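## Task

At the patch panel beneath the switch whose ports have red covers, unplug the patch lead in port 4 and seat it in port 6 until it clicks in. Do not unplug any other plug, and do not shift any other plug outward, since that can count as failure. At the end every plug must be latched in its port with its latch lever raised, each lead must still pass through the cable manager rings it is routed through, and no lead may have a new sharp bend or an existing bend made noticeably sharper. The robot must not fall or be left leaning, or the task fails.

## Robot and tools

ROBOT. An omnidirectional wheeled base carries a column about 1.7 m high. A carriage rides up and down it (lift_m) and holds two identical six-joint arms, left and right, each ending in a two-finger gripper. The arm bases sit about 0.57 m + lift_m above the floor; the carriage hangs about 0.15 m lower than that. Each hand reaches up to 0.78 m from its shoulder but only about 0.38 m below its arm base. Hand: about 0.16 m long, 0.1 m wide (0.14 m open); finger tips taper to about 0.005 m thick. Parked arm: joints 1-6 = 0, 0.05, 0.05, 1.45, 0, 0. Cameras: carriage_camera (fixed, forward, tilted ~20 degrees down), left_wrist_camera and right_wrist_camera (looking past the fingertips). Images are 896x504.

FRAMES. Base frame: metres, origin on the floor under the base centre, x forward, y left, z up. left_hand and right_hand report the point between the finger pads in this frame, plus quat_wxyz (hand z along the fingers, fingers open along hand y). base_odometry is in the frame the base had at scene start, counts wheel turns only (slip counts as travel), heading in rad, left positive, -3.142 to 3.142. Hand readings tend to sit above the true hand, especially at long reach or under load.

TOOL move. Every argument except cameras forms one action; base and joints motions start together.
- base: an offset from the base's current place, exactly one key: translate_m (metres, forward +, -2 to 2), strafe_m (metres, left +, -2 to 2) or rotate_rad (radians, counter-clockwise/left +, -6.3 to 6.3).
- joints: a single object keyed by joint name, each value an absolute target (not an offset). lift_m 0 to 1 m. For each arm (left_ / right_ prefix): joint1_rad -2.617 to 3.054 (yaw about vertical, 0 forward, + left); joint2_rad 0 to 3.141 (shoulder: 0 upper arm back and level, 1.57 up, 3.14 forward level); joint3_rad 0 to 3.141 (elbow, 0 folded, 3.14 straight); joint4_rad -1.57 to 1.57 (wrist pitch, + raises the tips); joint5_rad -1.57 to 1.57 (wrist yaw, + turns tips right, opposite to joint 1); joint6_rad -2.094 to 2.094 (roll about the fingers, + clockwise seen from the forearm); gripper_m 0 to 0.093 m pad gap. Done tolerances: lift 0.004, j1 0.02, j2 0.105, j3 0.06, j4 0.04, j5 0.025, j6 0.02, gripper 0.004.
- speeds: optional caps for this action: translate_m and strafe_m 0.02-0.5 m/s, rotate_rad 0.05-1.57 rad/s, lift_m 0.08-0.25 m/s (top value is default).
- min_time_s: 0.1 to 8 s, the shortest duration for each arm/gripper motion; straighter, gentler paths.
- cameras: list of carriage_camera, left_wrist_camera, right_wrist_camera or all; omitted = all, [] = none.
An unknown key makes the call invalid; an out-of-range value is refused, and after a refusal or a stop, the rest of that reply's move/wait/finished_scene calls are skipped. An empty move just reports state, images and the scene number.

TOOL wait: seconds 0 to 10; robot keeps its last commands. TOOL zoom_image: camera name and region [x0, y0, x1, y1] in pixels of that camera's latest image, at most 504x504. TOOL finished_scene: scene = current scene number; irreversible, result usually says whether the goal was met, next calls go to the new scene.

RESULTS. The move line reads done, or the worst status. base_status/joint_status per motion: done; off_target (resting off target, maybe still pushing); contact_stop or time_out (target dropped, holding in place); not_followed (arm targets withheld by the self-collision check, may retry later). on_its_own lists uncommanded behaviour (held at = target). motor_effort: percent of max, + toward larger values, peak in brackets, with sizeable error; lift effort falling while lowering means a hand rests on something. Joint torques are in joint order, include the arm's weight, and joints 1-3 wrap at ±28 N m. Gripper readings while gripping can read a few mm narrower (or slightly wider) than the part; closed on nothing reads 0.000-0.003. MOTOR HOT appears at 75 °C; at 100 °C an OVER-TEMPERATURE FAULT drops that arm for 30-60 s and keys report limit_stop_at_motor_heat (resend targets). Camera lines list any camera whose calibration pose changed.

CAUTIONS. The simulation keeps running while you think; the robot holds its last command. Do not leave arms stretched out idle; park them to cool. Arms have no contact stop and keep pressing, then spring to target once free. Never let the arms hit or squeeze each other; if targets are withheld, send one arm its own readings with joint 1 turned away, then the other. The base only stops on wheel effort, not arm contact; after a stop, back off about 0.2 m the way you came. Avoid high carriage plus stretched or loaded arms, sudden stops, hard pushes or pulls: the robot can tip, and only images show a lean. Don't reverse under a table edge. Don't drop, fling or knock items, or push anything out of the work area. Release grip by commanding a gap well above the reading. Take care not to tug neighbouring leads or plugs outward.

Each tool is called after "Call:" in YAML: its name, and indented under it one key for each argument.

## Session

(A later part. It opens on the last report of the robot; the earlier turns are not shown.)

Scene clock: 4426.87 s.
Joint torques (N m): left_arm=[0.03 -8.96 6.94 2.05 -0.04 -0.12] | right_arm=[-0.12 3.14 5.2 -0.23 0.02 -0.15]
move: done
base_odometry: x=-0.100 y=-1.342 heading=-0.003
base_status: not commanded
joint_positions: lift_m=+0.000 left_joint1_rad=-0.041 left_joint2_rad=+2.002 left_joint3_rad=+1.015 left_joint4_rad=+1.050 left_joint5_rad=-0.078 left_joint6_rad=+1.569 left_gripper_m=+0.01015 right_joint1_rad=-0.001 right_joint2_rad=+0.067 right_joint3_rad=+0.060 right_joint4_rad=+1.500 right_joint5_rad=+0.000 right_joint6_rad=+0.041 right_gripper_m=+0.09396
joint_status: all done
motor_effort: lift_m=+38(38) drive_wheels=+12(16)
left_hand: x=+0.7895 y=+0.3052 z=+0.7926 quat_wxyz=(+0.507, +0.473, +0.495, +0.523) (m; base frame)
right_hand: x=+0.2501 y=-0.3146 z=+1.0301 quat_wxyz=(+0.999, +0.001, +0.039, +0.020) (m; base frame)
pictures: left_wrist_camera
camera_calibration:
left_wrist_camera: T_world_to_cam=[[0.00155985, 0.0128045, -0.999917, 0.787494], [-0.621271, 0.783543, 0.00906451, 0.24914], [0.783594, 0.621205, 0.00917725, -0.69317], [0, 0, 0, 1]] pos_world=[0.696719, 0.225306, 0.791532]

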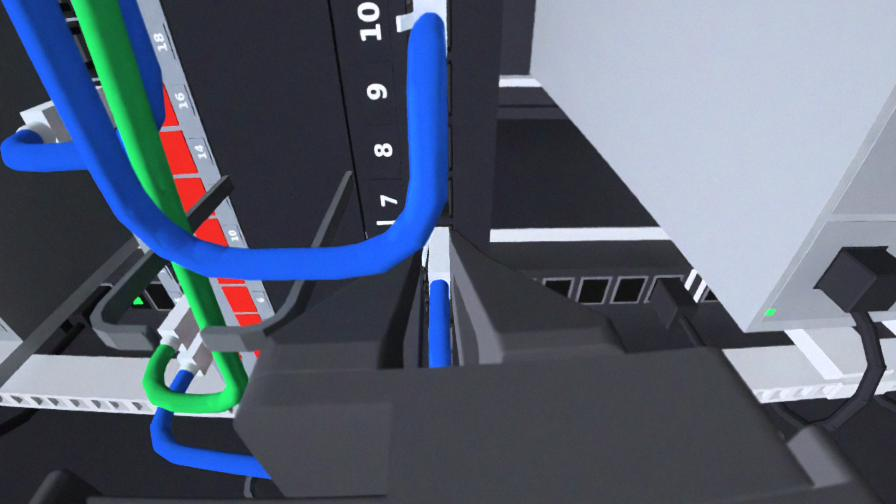

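Call:
move:
  joints: {"left_gripper_m": 0.0148}
  min_time_s: 2
  cameras: ["left_wrist_camera"]

Call:
zoom_image:
  camera: "left_wrist_camera"
  region: [340, 130, 540, 330]

Scene clock: 4485.87 s.
Joint torques (N m): left_arm=[0.01 -9.01 6.94 2.05 -0.02 -0.12] | right_arm=[-0.14 2.95 5.48 -0.23 0 -0.11]
move: done
base_odometry: x=-0.100 y=-1.342 heading=-0.003
base_status: not commanded
joint_positions: lift_m=+0.000 left_joint1_rad=-0.041 left_joint2_rad=+2.002 left_joint3_rad=+1.015 left_joint4_rad=+1.050 left_joint5_rad=-0.078 left_joint6_rad=+1.569 left_gripper_m=+0.01467 right_joint1_rad=-0.001 right_joint2_rad=+0.067 right_joint3_rad=+0.060 right_joint4_rad=+1.500 right_joint5_rad=+0.000 right_joint6_rad=+0.041 right_gripper_m=+0.09396
joint_status: all done
motor_effort: lift_m=+38(38) drive_wheels=+15(16)
left_hand: x=+0.7895 y=+0.3052 z=+0.7926 quat_wxyz=(+0.507, +0.473, +0.495, +0.523) (m; base frame)
right_hand: x=+0.2501 y=-0.3146 z=+1.0301 quat_wxyz=(+0.999, +0.001, +0.039, +0.020) (m; base frame)
pictures: left_wrist_camera
camera_calibration:
left_wrist_camera: T_world_to_cam=[[0.00198139, 0.0127567, -0.999917, 0.787312], [-0.621272, 0.783546, 0.00876524, 0.249375], [0.783592, 0.621203, 0.00947792, -0.693406], [0, 0, 0, 1]] pos_world=[0.696717, 0.225306, 0.791632]

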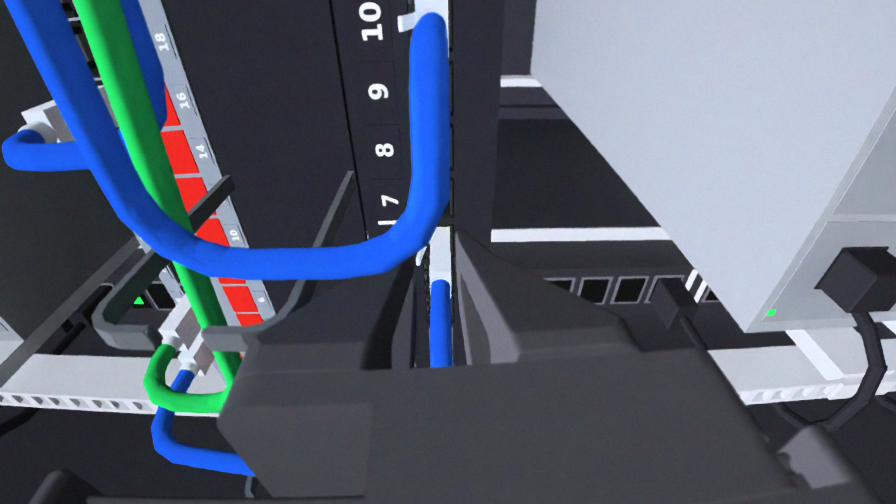

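Scaled by 2.520 from the camera's 896x504 image, which has a finer 1280x720 frame.

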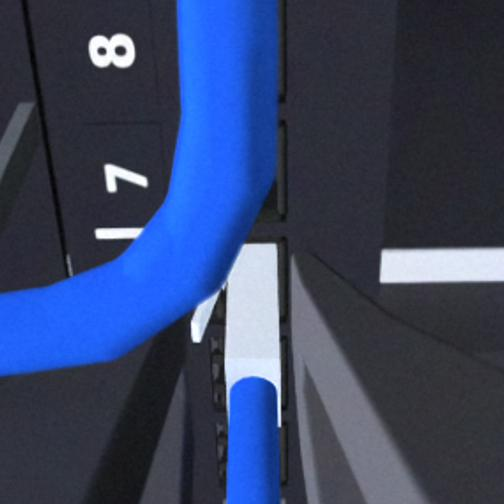

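Call:
move:
  base: {"translate_m": -0.03}
  joints: {"left_gripper_m": 0.017}
  speeds: {"translate_m": 0.03}
  cameras: ["left_wrist_camera"]

Call:
move:
  base: {"translate_m": -0.09}
  speeds: {"translate_m": 0.06}
  cameras: ["left_wrist_camera"]

Call:
zoom_image:
  camera: "left_wrist_camera"
  region: [300, 0, 552, 252]

Scene clock: 4497.17 s.
Joint torques (N m): left_arm=[0.08 -8.9 6.95 2.06 -0.01 -0.12] | right_arm=[-0.23 3.02 5.45 -0.18 0.01 -0.14]
move: done
base_odometry: x=-0.130 y=-1.342 heading=-0.002
base_status: done
joint_positions: lift_m=+0.000 left_joint1_rad=-0.041 left_joint2_rad=+2.002 left_joint3_rad=+1.015 left_joint4_rad=+1.051 left_joint5_rad=-0.078 left_joint6_rad=+1.569 left_gripper_m=+0.01686 right_joint1_rad=-0.001 right_joint2_rad=+0.067 right_joint3_rad=+0.060 right_joint4_rad=+1.500 right_joint5_rad=+0.000 right_joint6_rad=+0.041 right_gripper_m=+0.09396
joint_status: all done
motor_effort: lift_m=+38(38) drive_wheels=+6(14)
left_hand: x=+0.7895 y=+0.3052 z=+0.7927 quat_wxyz=(+0.507, +0.473, +0.495, +0.524) (m; base frame)
right_hand: x=+0.2502 y=-0.3146 z=+1.0301 quat_wxyz=(+0.999, +0.001, +0.039, +0.020) (m; base frame)
pictures: left_wrist_camera
camera_calibration:
left_wrist_camera: T_world_to_cam=[[0.00234062, 0.0127872, -0.999916, 0.787154], [-0.621274, 0.783547, 0.00856596, 0.249531], [0.78359, 0.621201, 0.00977836, -0.693641], [0, 0, 0, 1]] pos_world=[0.696715, 0.225306, 0.791733]

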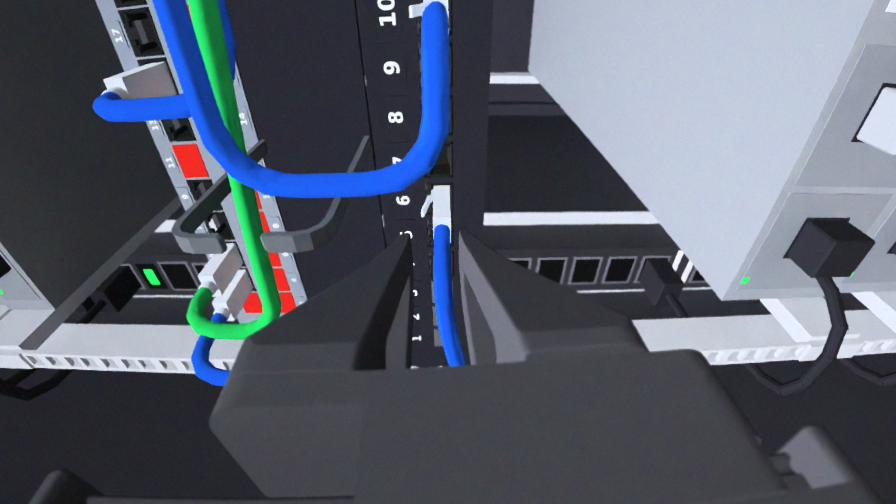

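Scene clock: 4499.20 s.
Joint torques (N m): left_arm=[-0.03 -8.87 6.98 2.03 -0.01 -0.12] | right_arm=[-0.05 3.1 5.52 -0.21 0.02 -0.11]
move: done
base_odometry: x=-0.220 y=-1.341 heading=-0.001
base_status: done
joint_positions: lift_m=+0.000 left_joint1_rad=-0.041 left_joint2_rad=+2.002 left_joint3_rad=+1.015 left_joint4_rad=+1.051 left_joint5_rad=-0.078 left_joint6_rad=+1.569 left_gripper_m=+0.01686 right_joint1_rad=-0.001 right_joint2_rad=+0.067 right_joint3_rad=+0.060 right_joint4_rad=+1.499 right_joint5_rad=+0.000 right_joint6_rad=+0.041 right_gripper_m=+0.09396
joint_status: not commanded
motor_effort: lift_m=+38(38) drive_wheels=+11(15)
left_hand: x=+0.7895 y=+0.3052 z=+0.7928 quat_wxyz=(+0.507, +0.473, +0.495, +0.524) (m; base frame)
right_hand: x=+0.2504 y=-0.3146 z=+1.0301 quat_wxyz=(+0.999, +0.001, +0.039, +0.020) (m; base frame)
pictures: left_wrist_camera
camera_calibration:
left_wrist_camera: T_world_to_cam=[[0.00268395, 0.0126772, -0.999916, 0.786941], [-0.621274, 0.78355, 0.00826648, 0.249766], [0.783589, 0.621199, 0.00997904, -0.693798], [0, 0, 0, 1]] pos_world=[0.696714, 0.225306, 0.791733]

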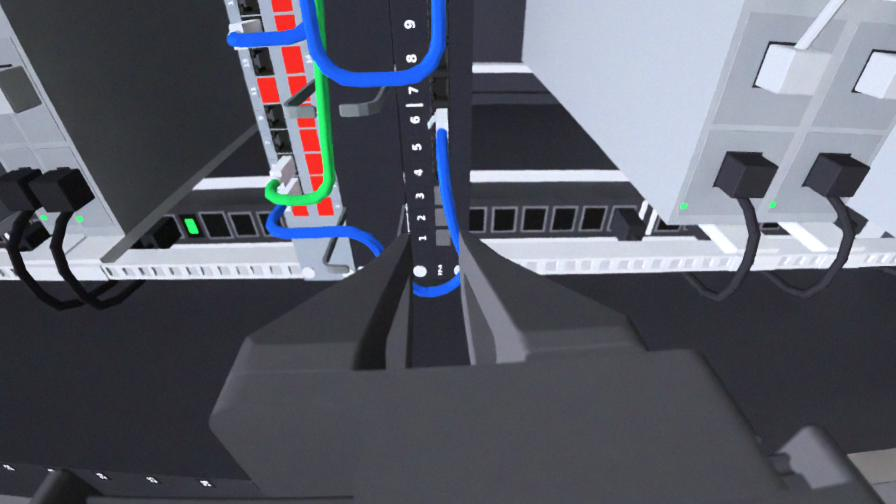

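Scaled by 2.000 from the camera's 896x504 image, which has a finer 1280x720 frame.

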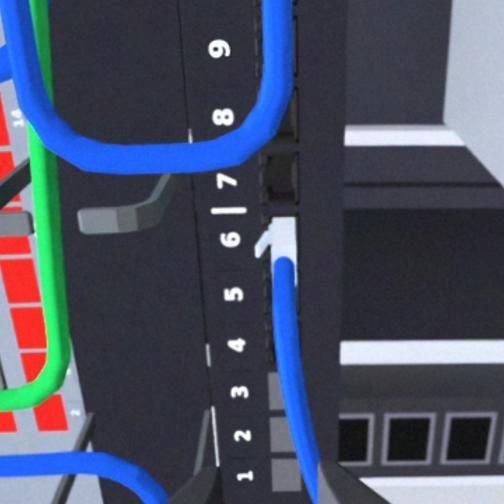

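Call:
move:
  joints: {"left_joint1_rad": 0, "left_joint2_rad": 1.45, "left_joint3_rad": 0.9, "left_joint4_rad": 0.6, "left_joint5_rad": 0, "left_joint6_rad": 0}
  min_time_s: 3
  cameras: ["carriage_camera"]

Call:
move:
  joints: {"left_joint1_rad": 0, "left_joint2_rad": 0.05, "left_joint3_rad": 0.05, "left_joint4_rad": 1.45, "left_joint5_rad": 0, "left_joint6_rad": 0}
  min_time_s: 3
  cameras: ["carriage_camera"]

Call:
wait:
  seconds: 10
  cameras: []

Scene clock: 4516.93 s.
Joint torques (N m): left_arm=[0.84 -7.45 6.54 1.94 0.09 -0.27] | right_arm=[0.05 2.97 5.34 -0.2 -0.02 -0.12]
move: done
base_odometry: x=-0.220 y=-1.341 heading=-0.001
base_status: not commanded
joint_positions: lift_m=+0.000 left_joint1_rad=-0.009 left_joint2_rad=+1.480 left_joint3_rad=+0.908 left_joint4_rad=+0.601 left_joint5_rad=-0.009 left_joint6_rad=+0.013 left_gripper_m=+0.01687 right_joint1_rad=-0.001 right_joint2_rad=+0.067 right_joint3_rad=+0.060 right_joint4_rad=+1.499 right_joint5_rad=+0.000 right_joint6_rad=+0.041 right_gripper_m=+0.09396
joint_status: all done
motor_effort: lift_m=+38(38) drive_wheels=+11(13)
left_hand: x=+0.7094 y=+0.3120 z=+0.8966 quat_wxyz=(+0.717, +0.004, +0.697, +0.005) (m; base frame)
right_hand: x=+0.2504 y=-0.3146 z=+1.0301 quat_wxyz=(+0.999, +0.001, +0.039, +0.020) (m; base frame)
pictures: carriage_camera
camera_calibration:
carriage_camera: T_world_to_cam=[[-0.031539, -0.999314, -0.0194245, 0.0223467], [-0.335851, 0.0288998, -0.941472, 1.00814], [0.941387, -0.0231694, -0.336532, 0.195668], [0, 0, 0, 1]] pos_world=[0.155091, -0.00227023, 1.01542]

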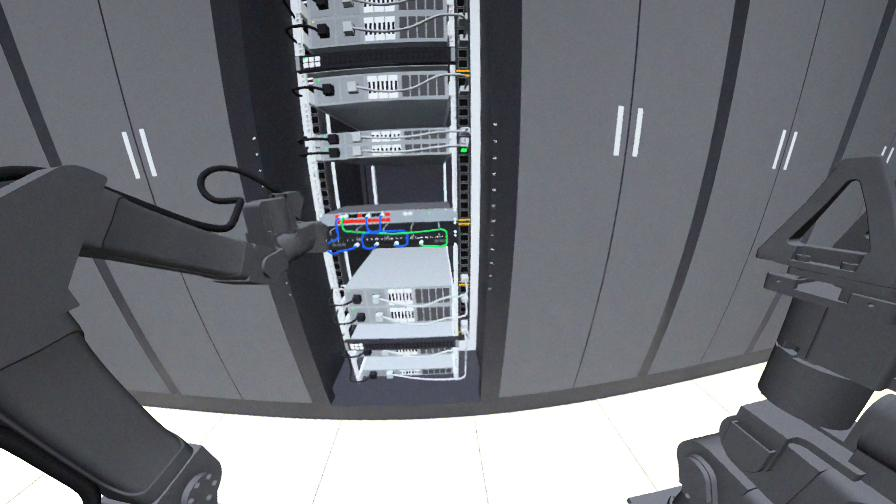

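Scene clock: 4520.23 s.
Joint torques (N m): left_arm=[0.8 2.99 4.92 0.02 0.07 -0.27] | right_arm=[-0.2 3.07 5.34 -0.14 -0.02 -0.11]
move: done
base_odometry: x=-0.220 y=-1.341 heading=-0.001
base_status: not commanded
joint_positions: lift_m=+0.000 left_joint1_rad=-0.009 left_joint2_rad=+0.058 left_joint3_rad=+0.057 left_joint4_rad=+1.440 left_joint5_rad=-0.008 left_joint6_rad=+0.011 left_gripper_m=+0.01687 right_joint1_rad=-0.001 right_joint2_rad=+0.067 right_joint3_rad=+0.060 right_joint4_rad=+1.499 right_joint5_rad=+0.000 right_joint6_rad=+0.041 right_gripper_m=+0.09396
joint_status: all done
motor_effort: lift_m=+38(38) drive_wheels=+10(12)
left_hand: x=+0.2626 y=+0.3156 z=+1.0277 quat_wxyz=(+0.998, -0.003, +0.065, +0.002) (m; base frame)
right_hand: x=+0.2504 y=-0.3146 z=+1.0301 quat_wxyz=(+0.999, +0.001, +0.039, +0.020) (m; base frame)
pictures: carriage_camera
camera_calibration:
carriage_camera: T_world_to_cam=[[-0.031539, -0.999314, -0.0194245, 0.0223467], [-0.335851, 0.0288998, -0.941472, 1.00814], [0.941387, -0.0231694, -0.336532, 0.195668], [0, 0, 0, 1]] pos_world=[0.155091, -0.00227023, 1.01542]

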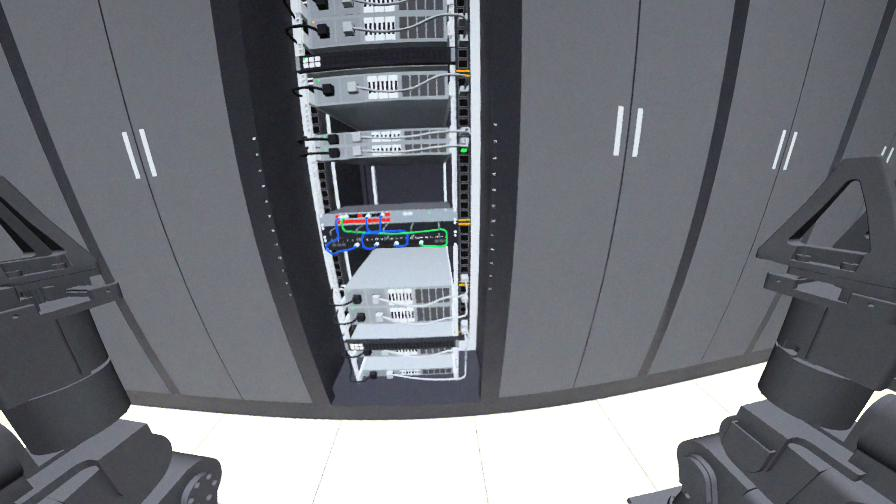

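Scene clock: 4530.23 s.
Joint torques (N m): left_arm=[0.8 3.1 4.9 0.04 0.07 -0.29] | right_arm=[-0.08 3.14 5.42 -0.17 0.01 -0.14]
base_odometry: x=-0.220 y=-1.341 heading=-0.001
base_status: not commanded
joint_positions: lift_m=+0.000 left_joint1_rad=-0.009 left_joint2_rad=+0.058 left_joint3_rad=+0.057 left_joint4_rad=+1.443 left_joint5_rad=-0.008 left_joint6_rad=+0.011 left_gripper_m=+0.01687 right_joint1_rad=-0.001 right_joint2_rad=+0.067 right_joint3_rad=+0.060 right_joint4_rad=+1.499 right_joint5_rad=+0.000 right_joint6_rad=+0.041 right_gripper_m=+0.09396
joint_status: all done
motor_effort: lift_m=+38(38) drive_wheels=+10(12)
left_hand: x=+0.2622 y=+0.3156 z=+1.0277 quat_wxyz=(+0.998, -0.003, +0.064, +0.002) (m; base frame)
right_hand: x=+0.2504 y=-0.3146 z=+1.0301 quat_wxyz=(+0.999, +0.001, +0.039, +0.020) (m; base frame)
wait: 10.00 s; at rest by 0.27 s
pictures: none
No camera images: "cameras" was empty.

Call:
wait:
  seconds: 10
  cameras: []

Call:
wait:
  seconds: 10
  cameras: []

Call:
wait:
  seconds: 10
  cameras: []

Call:
wait:
  seconds: 10
  cameras: []

Call:
wait:
  seconds: 10
  cameras: []

Call:
wait:
  seconds: 10
  cameras: []

Call:
wait:
  seconds: 10
  cameras: []

Call:
wait:
  seconds: 10
  cameras: []

Call:
wait:
  seconds: 10
  cameras: []

Call:
wait:
  seconds: 10
  cameras: ["carriage_camera"]

Call:
zoom_image:
  camera: "carriage_camera"
  region: [280, 180, 500, 300]

Scene clock: 4626.03 s.
Joint torques (N m): left_arm=[0.83 3.06 4.89 0.03 0.07 -0.26] | right_arm=[-0.18 3.02 5.48 -0.18 0.01 -0.13]
base_odometry: x=-0.220 y=-1.341 heading=-0.001
base_status: not commanded
joint_positions: lift_m=+0.000 left_joint1_rad=-0.009 left_joint2_rad=+0.058 left_joint3_rad=+0.057 left_joint4_rad=+1.443 left_joint5_rad=-0.008 left_joint6_rad=+0.011 left_gripper_m=+0.01687 right_joint1_rad=-0.001 right_joint2_rad=+0.067 right_joint3_rad=+0.060 right_joint4_rad=+1.499 right_joint5_rad=+0.000 right_joint6_rad=+0.041 right_gripper_m=+0.09396
joint_status: all done
motor_effort: lift_m=+38(38) drive_wheels=+11(12)
left_hand: x=+0.2622 y=+0.3156 z=+1.0277 quat_wxyz=(+0.998, -0.003, +0.064, +0.001) (m; base frame)
right_hand: x=+0.2504 y=-0.3146 z=+1.0301 quat_wxyz=(+0.999, +0.001, +0.039, +0.020) (m; base frame)
wait: 10.00 s; at rest from the start
pictures: none
No camera images: "cameras" was empty.

Scene clock: 4636.03 s.
Joint torques (N m): left_arm=[0.83 3.06 4.93 0.04 0.09 -0.27] | right_arm=[-0.14 3.1 5.44 -0.17 -0.03 -0.13]
base_odometry: x=-0.220 y=-1.341 heading=-0.001
base_status: not commanded
joint_positions: lift_m=+0.000 left_joint1_rad=-0.009 left_joint2_rad=+0.058 left_joint3_rad=+0.057 left_joint4_rad=+1.443 left_joint5_rad=-0.008 left_joint6_rad=+0.011 left_gripper_m=+0.01687 right_joint1_rad=-0.001 right_joint2_rad=+0.067 right_joint3_rad=+0.060 right_joint4_rad=+1.499 right_joint5_rad=+0.000 right_joint6_rad=+0.041 right_gripper_m=+0.09396
joint_status: all done
motor_effort: lift_m=+38(38) drive_wheels=+10(12)
left_hand: x=+0.2622 y=+0.3156 z=+1.0277 quat_wxyz=(+0.998, -0.003, +0.064, +0.001) (m; base frame)
right_hand: x=+0.2504 y=-0.3146 z=+1.0301 quat_wxyz=(+0.999, +0.001, +0.039, +0.020) (m; base frame)
wait: 10.00 s; at rest by 0.27 s
pictures: none
No camera images: "cameras" was empty.

Scene clock: 4646.03 s.
Joint torques (N m): left_arm=[0.88 3.04 4.9 0.05 0.07 -0.28] | right_arm=[-0.1 3.18 5.38 -0.14 0.02 -0.14]
base_odometry: x=-0.220 y=-1.341 heading=-0.001
base_status: not commanded
joint_positions: lift_m=+0.000 left_joint1_rad=-0.009 left_joint2_rad=+0.058 left_joint3_rad=+0.057 left_joint4_rad=+1.443 left_joint5_rad=-0.008 left_joint6_rad=+0.011 left_gripper_m=+0.01687 right_joint1_rad=-0.001 right_joint2_rad=+0.067 right_joint3_rad=+0.060 right_joint4_rad=+1.499 right_joint5_rad=+0.000 right_joint6_rad=+0.041 right_gripper_m=+0.09396
joint_status: all done
motor_effort: lift_m=+38(38) drive_wheels=+11(12)
left_hand: x=+0.2622 y=+0.3156 z=+1.0277 quat_wxyz=(+0.998, -0.003, +0.064, +0.001) (m; base frame)
right_hand: x=+0.2504 y=-0.3146 z=+1.0301 quat_wxyz=(+0.999, +0.001, +0.039, +0.020) (m; base frame)
wait: 10.00 s; at rest by 0.27 s
pictures: none
No camera images: "cameras" was empty.

Scene clock: 4656.03 s.
Joint torques (N m): left_arm=[0.8 3.06 4.88 0.04 0.08 -0.27] | right_arm=[0.13 2.84 5.35 -0.16 -0.02 -0.11]
base_odometry: x=-0.220 y=-1.341 heading=-0.001
base_status: not commanded
joint_positions: lift_m=+0.000 left_joint1_rad=-0.009 left_joint2_rad=+0.058 left_joint3_rad=+0.057 left_joint4_rad=+1.443 left_joint5_rad=-0.008 left_joint6_rad=+0.011 left_gripper_m=+0.01687 right_joint1_rad=-0.001 right_joint2_rad=+0.067 right_joint3_rad=+0.060 right_joint4_rad=+1.499 right_joint5_rad=+0.000 right_joint6_rad=+0.041 right_gripper_m=+0.09396
joint_status: all done
motor_effort: lift_m=+38(38) drive_wheels=+11(12)
left_hand: x=+0.2622 y=+0.3156 z=+1.0277 quat_wxyz=(+0.998, -0.003, +0.064, +0.001) (m; base frame)
right_hand: x=+0.2504 y=-0.3146 z=+1.0301 quat_wxyz=(+0.999, +0.001, +0.039, +0.020) (m; base frame)
wait: 10.00 s; at rest by 0.27 s
pictures: none
No camera images: "cameras" was empty.

Scene clock: 4666.03 s.
Joint torques (N m): left_arm=[0.83 3.06 4.89 0.03 0.08 -0.27] | right_arm=[-0.02 3.04 5.41 -0.17 0.02 -0.12]
base_odometry: x=-0.220 y=-1.341 heading=-0.001
base_status: not commanded
joint_positions: lift_m=+0.000 left_joint1_rad=-0.009 left_joint2_rad=+0.058 left_joint3_rad=+0.057 left_joint4_rad=+1.443 left_joint5_rad=-0.008 left_joint6_rad=+0.011 left_gripper_m=+0.01687 right_joint1_rad=-0.001 right_joint2_rad=+0.067 right_joint3_rad=+0.060 right_joint4_rad=+1.499 right_joint5_rad=+0.000 right_joint6_rad=+0.041 right_gripper_m=+0.09396
joint_status: all done
motor_effort: lift_m=+38(38) drive_wheels=+11(12)
left_hand: x=+0.2622 y=+0.3156 z=+1.0277 quat_wxyz=(+0.998, -0.003, +0.064, +0.001) (m; base frame)
right_hand: x=+0.2504 y=-0.3146 z=+1.0301 quat_wxyz=(+0.999, +0.001, +0.039, +0.020) (m; base frame)
wait: 10.00 s; at rest by 0.27 s
pictures: none
No camera images: "cameras" was empty.

Scene clock: 4676.03 s.
Joint torques (N m): left_arm=[0.85 3.03 4.89 0.03 0.07 -0.29] | right_arm=[-0.27 3.08 5.41 -0.16 0.03 -0.11]
base_odometry: x=-0.220 y=-1.341 heading=-0.001
base_status: not commanded
joint_positions: lift_m=+0.000 left_joint1_rad=-0.009 left_joint2_rad=+0.058 left_joint3_rad=+0.057 left_joint4_rad=+1.443 left_joint5_rad=-0.008 left_joint6_rad=+0.011 left_gripper_m=+0.01687 right_joint1_rad=-0.001 right_joint2_rad=+0.067 right_joint3_rad=+0.060 right_joint4_rad=+1.499 right_joint5_rad=+0.000 right_joint6_rad=+0.041 right_gripper_m=+0.09396
joint_status: all done
motor_effort: lift_m=+38(38) drive_wheels=+10(12)
left_hand: x=+0.2622 y=+0.3156 z=+1.0277 quat_wxyz=(+0.998, -0.003, +0.064, +0.001) (m; base frame)
right_hand: x=+0.2504 y=-0.3146 z=+1.0301 quat_wxyz=(+0.999, +0.001, +0.039, +0.020) (m; base frame)
wait: 10.00 s; at rest by 0.27 s
pictures: none
No camera images: "cameras" was empty.

Scene clock: 4686.03 s.
Joint torques (N m): left_arm=[0.84 3.06 4.94 0.03 0.07 -0.26] | right_arm=[-0.01 2.93 5.26 -0.19 0.02 -0.16]
base_odometry: x=-0.220 y=-1.341 heading=-0.001
base_status: not commanded
joint_positions: lift_m=+0.000 left_joint1_rad=-0.009 left_joint2_rad=+0.058 left_joint3_rad=+0.057 left_joint4_rad=+1.443 left_joint5_rad=-0.008 left_joint6_rad=+0.011 left_gripper_m=+0.01687 right_joint1_rad=-0.001 right_joint2_rad=+0.067 right_joint3_rad=+0.060 right_joint4_rad=+1.499 right_joint5_rad=+0.000 right_joint6_rad=+0.041 right_gripper_m=+0.09396
joint_status: all done
motor_effort: lift_m=+38(38) drive_wheels=+11(12)
left_hand: x=+0.2622 y=+0.3156 z=+1.0277 quat_wxyz=(+0.998, -0.003, +0.064, +0.001) (m; base frame)
right_hand: x=+0.2504 y=-0.3146 z=+1.0301 quat_wxyz=(+0.999, +0.001, +0.039, +0.020) (m; base frame)
wait: 10.00 s; at rest by 0.27 s
pictures: none
No camera images: "cameras" was empty.

Scene clock: 4696.03 s.
Joint torques (N m): left_arm=[0.83 3.06 4.9 0.03 0.08 -0.27] | right_arm=[-0.2 3.06 5.48 -0.22 -0.03 -0.13]
base_odometry: x=-0.220 y=-1.341 heading=-0.001
base_status: not commanded
joint_positions: lift_m=+0.000 left_joint1_rad=-0.009 left_joint2_rad=+0.058 left_joint3_rad=+0.057 left_joint4_rad=+1.443 left_joint5_rad=-0.008 left_joint6_rad=+0.011 left_gripper_m=+0.01687 right_joint1_rad=-0.001 right_joint2_rad=+0.067 right_joint3_rad=+0.060 right_joint4_rad=+1.499 right_joint5_rad=+0.000 right_joint6_rad=+0.041 right_gripper_m=+0.09396
joint_status: all done
motor_effort: lift_m=+38(38) drive_wheels=+11(12)
left_hand: x=+0.2622 y=+0.3156 z=+1.0277 quat_wxyz=(+0.998, -0.003, +0.064, +0.001) (m; base frame)
right_hand: x=+0.2504 y=-0.3146 z=+1.0301 quat_wxyz=(+0.999, +0.001, +0.039, +0.020) (m; base frame)
wait: 10.00 s; at rest by 0.27 s
pictures: none
No camera images: "cameras" was empty.

Scene clock: 4706.03 s.
Joint torques (N m): left_arm=[0.87 3.06 4.93 0.03 0.08 -0.26] | right_arm=[-0.2 3.17 5.64 -0.19 -0.02 -0.1]
base_odometry: x=-0.220 y=-1.341 heading=-0.001
base_status: not commanded
joint_positions: lift_m=+0.000 left_joint1_rad=-0.009 left_joint2_rad=+0.058 left_joint3_rad=+0.057 left_joint4_rad=+1.443 left_joint5_rad=-0.008 left_joint6_rad=+0.011 left_gripper_m=+0.01687 right_joint1_rad=-0.001 right_joint2_rad=+0.067 right_joint3_rad=+0.060 right_joint4_rad=+1.499 right_joint5_rad=+0.000 right_joint6_rad=+0.041 right_gripper_m=+0.09396
joint_status: all done
motor_effort: lift_m=+38(38) drive_wheels=+12(12)
left_hand: x=+0.2622 y=+0.3156 z=+1.0277 quat_wxyz=(+0.998, -0.003, +0.064, +0.001) (m; base frame)
right_hand: x=+0.2504 y=-0.3146 z=+1.0301 quat_wxyz=(+0.999, +0.001, +0.039, +0.020) (m; base frame)
wait: 10.00 s; at rest by 0.27 s
pictures: none
No camera images: "cameras" was empty.

Scene clock: 4716.03 s.
Joint torques (N m): left_arm=[0.84 3.06 4.89 0.03 0.07 -0.27] | right_arm=[-0.24 3 5.55 -0.17 0.01 -0.15]
base_odometry: x=-0.220 y=-1.341 heading=-0.001
base_status: not commanded
joint_positions: lift_m=+0.000 left_joint1_rad=-0.009 left_joint2_rad=+0.058 left_joint3_rad=+0.057 left_joint4_rad=+1.443 left_joint5_rad=-0.008 left_joint6_rad=+0.011 left_gripper_m=+0.01687 right_joint1_rad=-0.001 right_joint2_rad=+0.067 right_joint3_rad=+0.060 right_joint4_rad=+1.499 right_joint5_rad=+0.000 right_joint6_rad=+0.041 right_gripper_m=+0.09396
joint_status: all done
motor_effort: lift_m=+38(38) drive_wheels=+11(12)
left_hand: x=+0.2622 y=+0.3156 z=+1.0277 quat_wxyz=(+0.998, -0.003, +0.064, +0.001) (m; base frame)
right_hand: x=+0.2504 y=-0.3146 z=+1.0301 quat_wxyz=(+0.999, +0.001, +0.039, +0.020) (m; base frame)
wait: 10.00 s; at rest by 0.27 s
pictures: carriage_camera
camera_calibration:
carriage_camera: T_world_to_cam=[[-0.031539, -0.999314, -0.0194245, 0.0223467], [-0.335851, 0.0288998, -0.941472, 1.00814], [0.941387, -0.0231694, -0.336532, 0.195668], [0, 0, 0, 1]] pos_world=[0.155091, -0.00227023, 1.01542]

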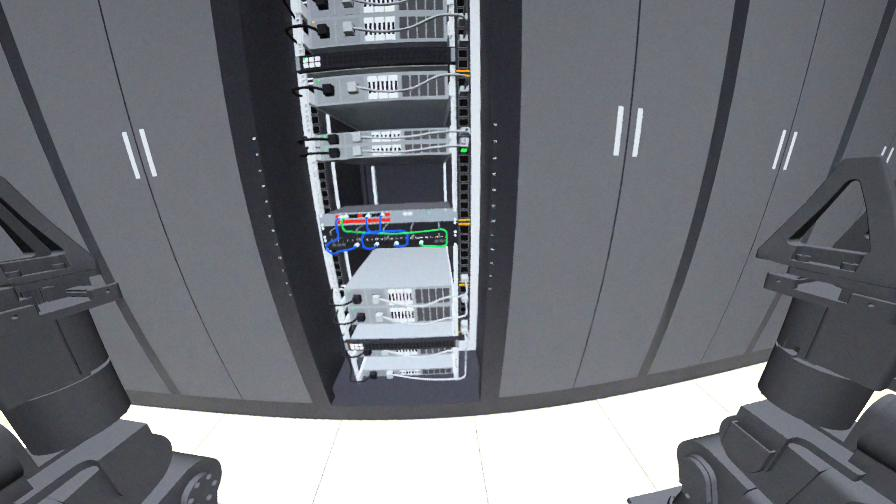

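Scaled by 2.291 from the camera's 896x504 image, which has a finer 1280x720 frame.

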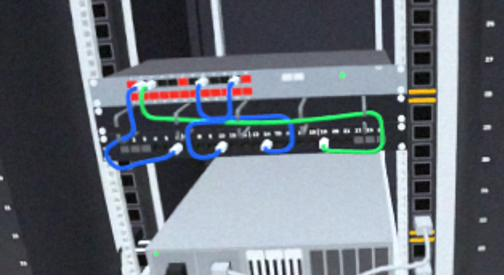

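Call:
wait:
  seconds: 10
  cameras: []

Call:
wait:
  seconds: 10
  cameras: []

Call:
wait:
  seconds: 10
  cameras: []

Call:
wait:
  seconds: 10
  cameras: []

Call:
wait:
  seconds: 10
  cameras: []

Call:
wait:
  seconds: 10
  cameras: []

Call:
wait:
  seconds: 10
  cameras: []

Call:
wait:
  seconds: 10
  cameras: []

Call:
finished_scene:
  scene: 1

Scene clock: 4740.27 s.
Joint torques (N m): left_arm=[0.84 3.03 4.9 0.04 0.07 -0.27] | right_arm=[-0.14 3.04 5.34 -0.15 -0.05 -0.16]
base_odometry: x=-0.220 y=-1.341 heading=-0.001
base_status: not commanded
joint_positions: lift_m=+0.000 left_joint1_rad=-0.009 left_joint2_rad=+0.058 left_joint3_rad=+0.057 left_joint4_rad=+1.443 left_joint5_rad=-0.008 left_joint6_rad=+0.011 left_gripper_m=+0.01687 right_joint1_rad=-0.001 right_joint2_rad=+0.067 right_joint3_rad=+0.060 right_joint4_rad=+1.499 right_joint5_rad=+0.000 right_joint6_rad=+0.041 right_gripper_m=+0.09396
joint_status: all done
motor_effort: lift_m=+38(38) drive_wheels=+10(12)
left_hand: x=+0.2622 y=+0.3156 z=+1.0277 quat_wxyz=(+0.998, -0.003, +0.064, +0.001) (m; base frame)
right_hand: x=+0.2504 y=-0.3146 z=+1.0301 quat_wxyz=(+0.999, +0.001, +0.039, +0.020) (m; base frame)
wait: 10.00 s; at rest from the start
pictures: none
No camera images: "cameras" was empty.

Scene clock: 4750.27 s.
Joint torques (N m): left_arm=[0.85 3.07 4.94 0.03 0.08 -0.27] | right_arm=[-0.18 2.91 5.49 -0.16 -0.02 -0.15]
base_odometry: x=-0.220 y=-1.341 heading=-0.001
base_status: not commanded
joint_positions: lift_m=+0.000 left_joint1_rad=-0.009 left_joint2_rad=+0.058 left_joint3_rad=+0.057 left_joint4_rad=+1.443 left_joint5_rad=-0.008 left_joint6_rad=+0.011 left_gripper_m=+0.01687 right_joint1_rad=-0.001 right_joint2_rad=+0.067 right_joint3_rad=+0.060 right_joint4_rad=+1.499 right_joint5_rad=+0.000 right_joint6_rad=+0.041 right_gripper_m=+0.09396
joint_status: all done
motor_effort: lift_m=+38(38) drive_wheels=+10(12)
left_hand: x=+0.2622 y=+0.3156 z=+1.0277 quat_wxyz=(+0.998, -0.003, +0.064, +0.001) (m; base frame)
right_hand: x=+0.2504 y=-0.3146 z=+1.0301 quat_wxyz=(+0.999, +0.001, +0.039, +0.020) (m; base frame)
wait: 10.00 s; at rest by 0.27 s
pictures: none
No camera images: "cameras" was empty.

Scene clock: 4760.27 s.
Joint torques (N m): left_arm=[0.8 3.07 4.93 0.02 0.08 -0.27] | right_arm=[-0.17 3.03 5.5 -0.19 -0.01 -0.17]
base_odometry: x=-0.220 y=-1.341 heading=-0.001
base_status: not commanded
joint_positions: lift_m=+0.000 left_joint1_rad=-0.009 left_joint2_rad=+0.058 left_joint3_rad=+0.057 left_joint4_rad=+1.443 left_joint5_rad=-0.008 left_joint6_rad=+0.011 left_gripper_m=+0.01687 right_joint1_rad=-0.001 right_joint2_rad=+0.067 right_joint3_rad=+0.060 right_joint4_rad=+1.499 right_joint5_rad=+0.000 right_joint6_rad=+0.041 right_gripper_m=+0.09396
joint_status: all done
motor_effort: lift_m=+38(38) drive_wheels=+10(12)
left_hand: x=+0.2622 y=+0.3156 z=+1.0277 quat_wxyz=(+0.998, -0.003, +0.064, +0.001) (m; base frame)
right_hand: x=+0.2504 y=-0.3146 z=+1.0301 quat_wxyz=(+0.999, +0.001, +0.039, +0.020) (m; base frame)
wait: 10.00 s; at rest by 0.27 s
pictures: none
No camera images: "cameras" was empty.

Scene clock: 4770.27 s.
Joint torques (N m): left_arm=[0.81 3 4.92 0.03 0.07 -0.26] | right_arm=[-0.08 2.96 5.45 -0.17 0.03 -0.15]
base_odometry: x=-0.220 y=-1.341 heading=-0.001
base_status: not commanded
joint_positions: lift_m=+0.000 left_joint1_rad=-0.009 left_joint2_rad=+0.058 left_joint3_rad=+0.057 left_joint4_rad=+1.443 left_joint5_rad=-0.008 left_joint6_rad=+0.011 left_gripper_m=+0.01687 right_joint1_rad=-0.001 right_joint2_rad=+0.067 right_joint3_rad=+0.060 right_joint4_rad=+1.499 right_joint5_rad=+0.000 right_joint6_rad=+0.041 right_gripper_m=+0.09396
joint_status: all done
motor_effort: lift_m=+38(38) drive_wheels=+11(12)
left_hand: x=+0.2622 y=+0.3156 z=+1.0277 quat_wxyz=(+0.998, -0.003, +0.064, +0.001) (m; base frame)
right_hand: x=+0.2504 y=-0.3146 z=+1.0301 quat_wxyz=(+0.999, +0.001, +0.039, +0.020) (m; base frame)
wait: 10.00 s; at rest by 0.27 s
pictures: none
No camera images: "cameras" was empty.

Scene clock: 4780.27 s.
Joint torques (N m): left_arm=[0.81 3.03 4.93 0.03 0.08 -0.27] | right_arm=[-0.24 3.03 5.44 -0.19 0.01 -0.1]
base_odometry: x=-0.220 y=-1.341 heading=-0.001
base_status: not commanded
joint_positions: lift_m=+0.000 left_joint1_rad=-0.009 left_joint2_rad=+0.058 left_joint3_rad=+0.057 left_joint4_rad=+1.443 left_joint5_rad=-0.008 left_joint6_rad=+0.011 left_gripper_m=+0.01687 right_joint1_rad=-0.001 right_joint2_rad=+0.067 right_joint3_rad=+0.060 right_joint4_rad=+1.499 right_joint5_rad=+0.000 right_joint6_rad=+0.041 right_gripper_m=+0.09396
joint_status: all done
motor_effort: lift_m=+38(38) drive_wheels=+11(12)
left_hand: x=+0.2622 y=+0.3156 z=+1.0277 quat_wxyz=(+0.998, -0.003, +0.064, +0.001) (m; base frame)
right_hand: x=+0.2504 y=-0.3146 z=+1.0301 quat_wxyz=(+0.999, +0.001, +0.039, +0.020) (m; base frame)
wait: 10.00 s; at rest by 0.27 s
pictures: none
No camera images: "cameras" was empty.

Scene clock: 4790.27 s.
Joint torques (N m): left_arm=[0.87 3.07 4.89 0.02 0.08 -0.28] | right_arm=[-0.09 3.11 5.56 -0.17 -0.01 -0.12]
base_odometry: x=-0.220 y=-1.341 heading=-0.001
base_status: not commanded
joint_positions: lift_m=+0.000 left_joint1_rad=-0.009 left_joint2_rad=+0.058 left_joint3_rad=+0.057 left_joint4_rad=+1.443 left_joint5_rad=-0.008 left_joint6_rad=+0.011 left_gripper_m=+0.01687 right_joint1_rad=-0.001 right_joint2_rad=+0.067 right_joint3_rad=+0.060 right_joint4_rad=+1.499 right_joint5_rad=+0.000 right_joint6_rad=+0.041 right_gripper_m=+0.09396
joint_status: all done
motor_effort: lift_m=+38(38) drive_wheels=+12(12)
left_hand: x=+0.2622 y=+0.3156 z=+1.0277 quat_wxyz=(+0.998, -0.003, +0.064, +0.001) (m; base frame)
right_hand: x=+0.2504 y=-0.3146 z=+1.0301 quat_wxyz=(+0.999, +0.001, +0.039, +0.020) (m; base frame)
wait: 10.00 s; at rest by 0.27 s
pictures: none
No camera images: "cameras" was empty.

Scene clock: 4800.27 s.
Joint torques (N m): left_arm=[0.9 3.06 4.88 0.03 0.07 -0.27] | right_arm=[-0.17 3.22 5.29 -0.19 -0.01 -0.15]
base_odometry: x=-0.220 y=-1.341 heading=-0.001
base_status: not commanded
joint_positions: lift_m=+0.000 left_joint1_rad=-0.009 left_joint2_rad=+0.058 left_joint3_rad=+0.057 left_joint4_rad=+1.443 left_joint5_rad=-0.008 left_joint6_rad=+0.011 left_gripper_m=+0.01687 right_joint1_rad=-0.001 right_joint2_rad=+0.067 right_joint3_rad=+0.060 right_joint4_rad=+1.499 right_joint5_rad=+0.000 right_joint6_rad=+0.041 right_gripper_m=+0.09396
joint_status: all done
motor_effort: lift_m=+38(38) drive_wheels=+11(12)
left_hand: x=+0.2622 y=+0.3156 z=+1.0277 quat_wxyz=(+0.998, -0.003, +0.064, +0.001) (m; base frame)
right_hand: x=+0.2504 y=-0.3146 z=+1.0301 quat_wxyz=(+0.999, +0.001, +0.039, +0.020) (m; base frame)
wait: 10.00 s; at rest by 0.27 s
pictures: none
No camera images: "cameras" was empty.

Scene clock: 4810.27 s.
Joint torques (N m): left_arm=[0.84 3.08 4.89 0.03 0.07 -0.27] | right_arm=[-0.32 3.11 5.48 -0.15 0.01 -0.13]
base_odometry: x=-0.220 y=-1.341 heading=-0.001
base_status: not commanded
joint_positions: lift_m=+0.000 left_joint1_rad=-0.009 left_joint2_rad=+0.058 left_joint3_rad=+0.057 left_joint4_rad=+1.443 left_joint5_rad=-0.008 left_joint6_rad=+0.011 left_gripper_m=+0.01687 right_joint1_rad=-0.001 right_joint2_rad=+0.067 right_joint3_rad=+0.060 right_joint4_rad=+1.499 right_joint5_rad=+0.000 right_joint6_rad=+0.041 right_gripper_m=+0.09396
joint_status: all done
motor_effort: lift_m=+38(38) drive_wheels=+10(12)
left_hand: x=+0.2622 y=+0.3156 z=+1.0277 quat_wxyz=(+0.998, -0.003, +0.064, +0.001) (m; base frame)
right_hand: x=+0.2504 y=-0.3146 z=+1.0301 quat_wxyz=(+0.999, +0.001, +0.039, +0.020) (m; base frame)
wait: 10.00 s; at rest by 0.27 s
pictures: none
No camera images: "cameras" was empty.

The scene is finished: the task was done.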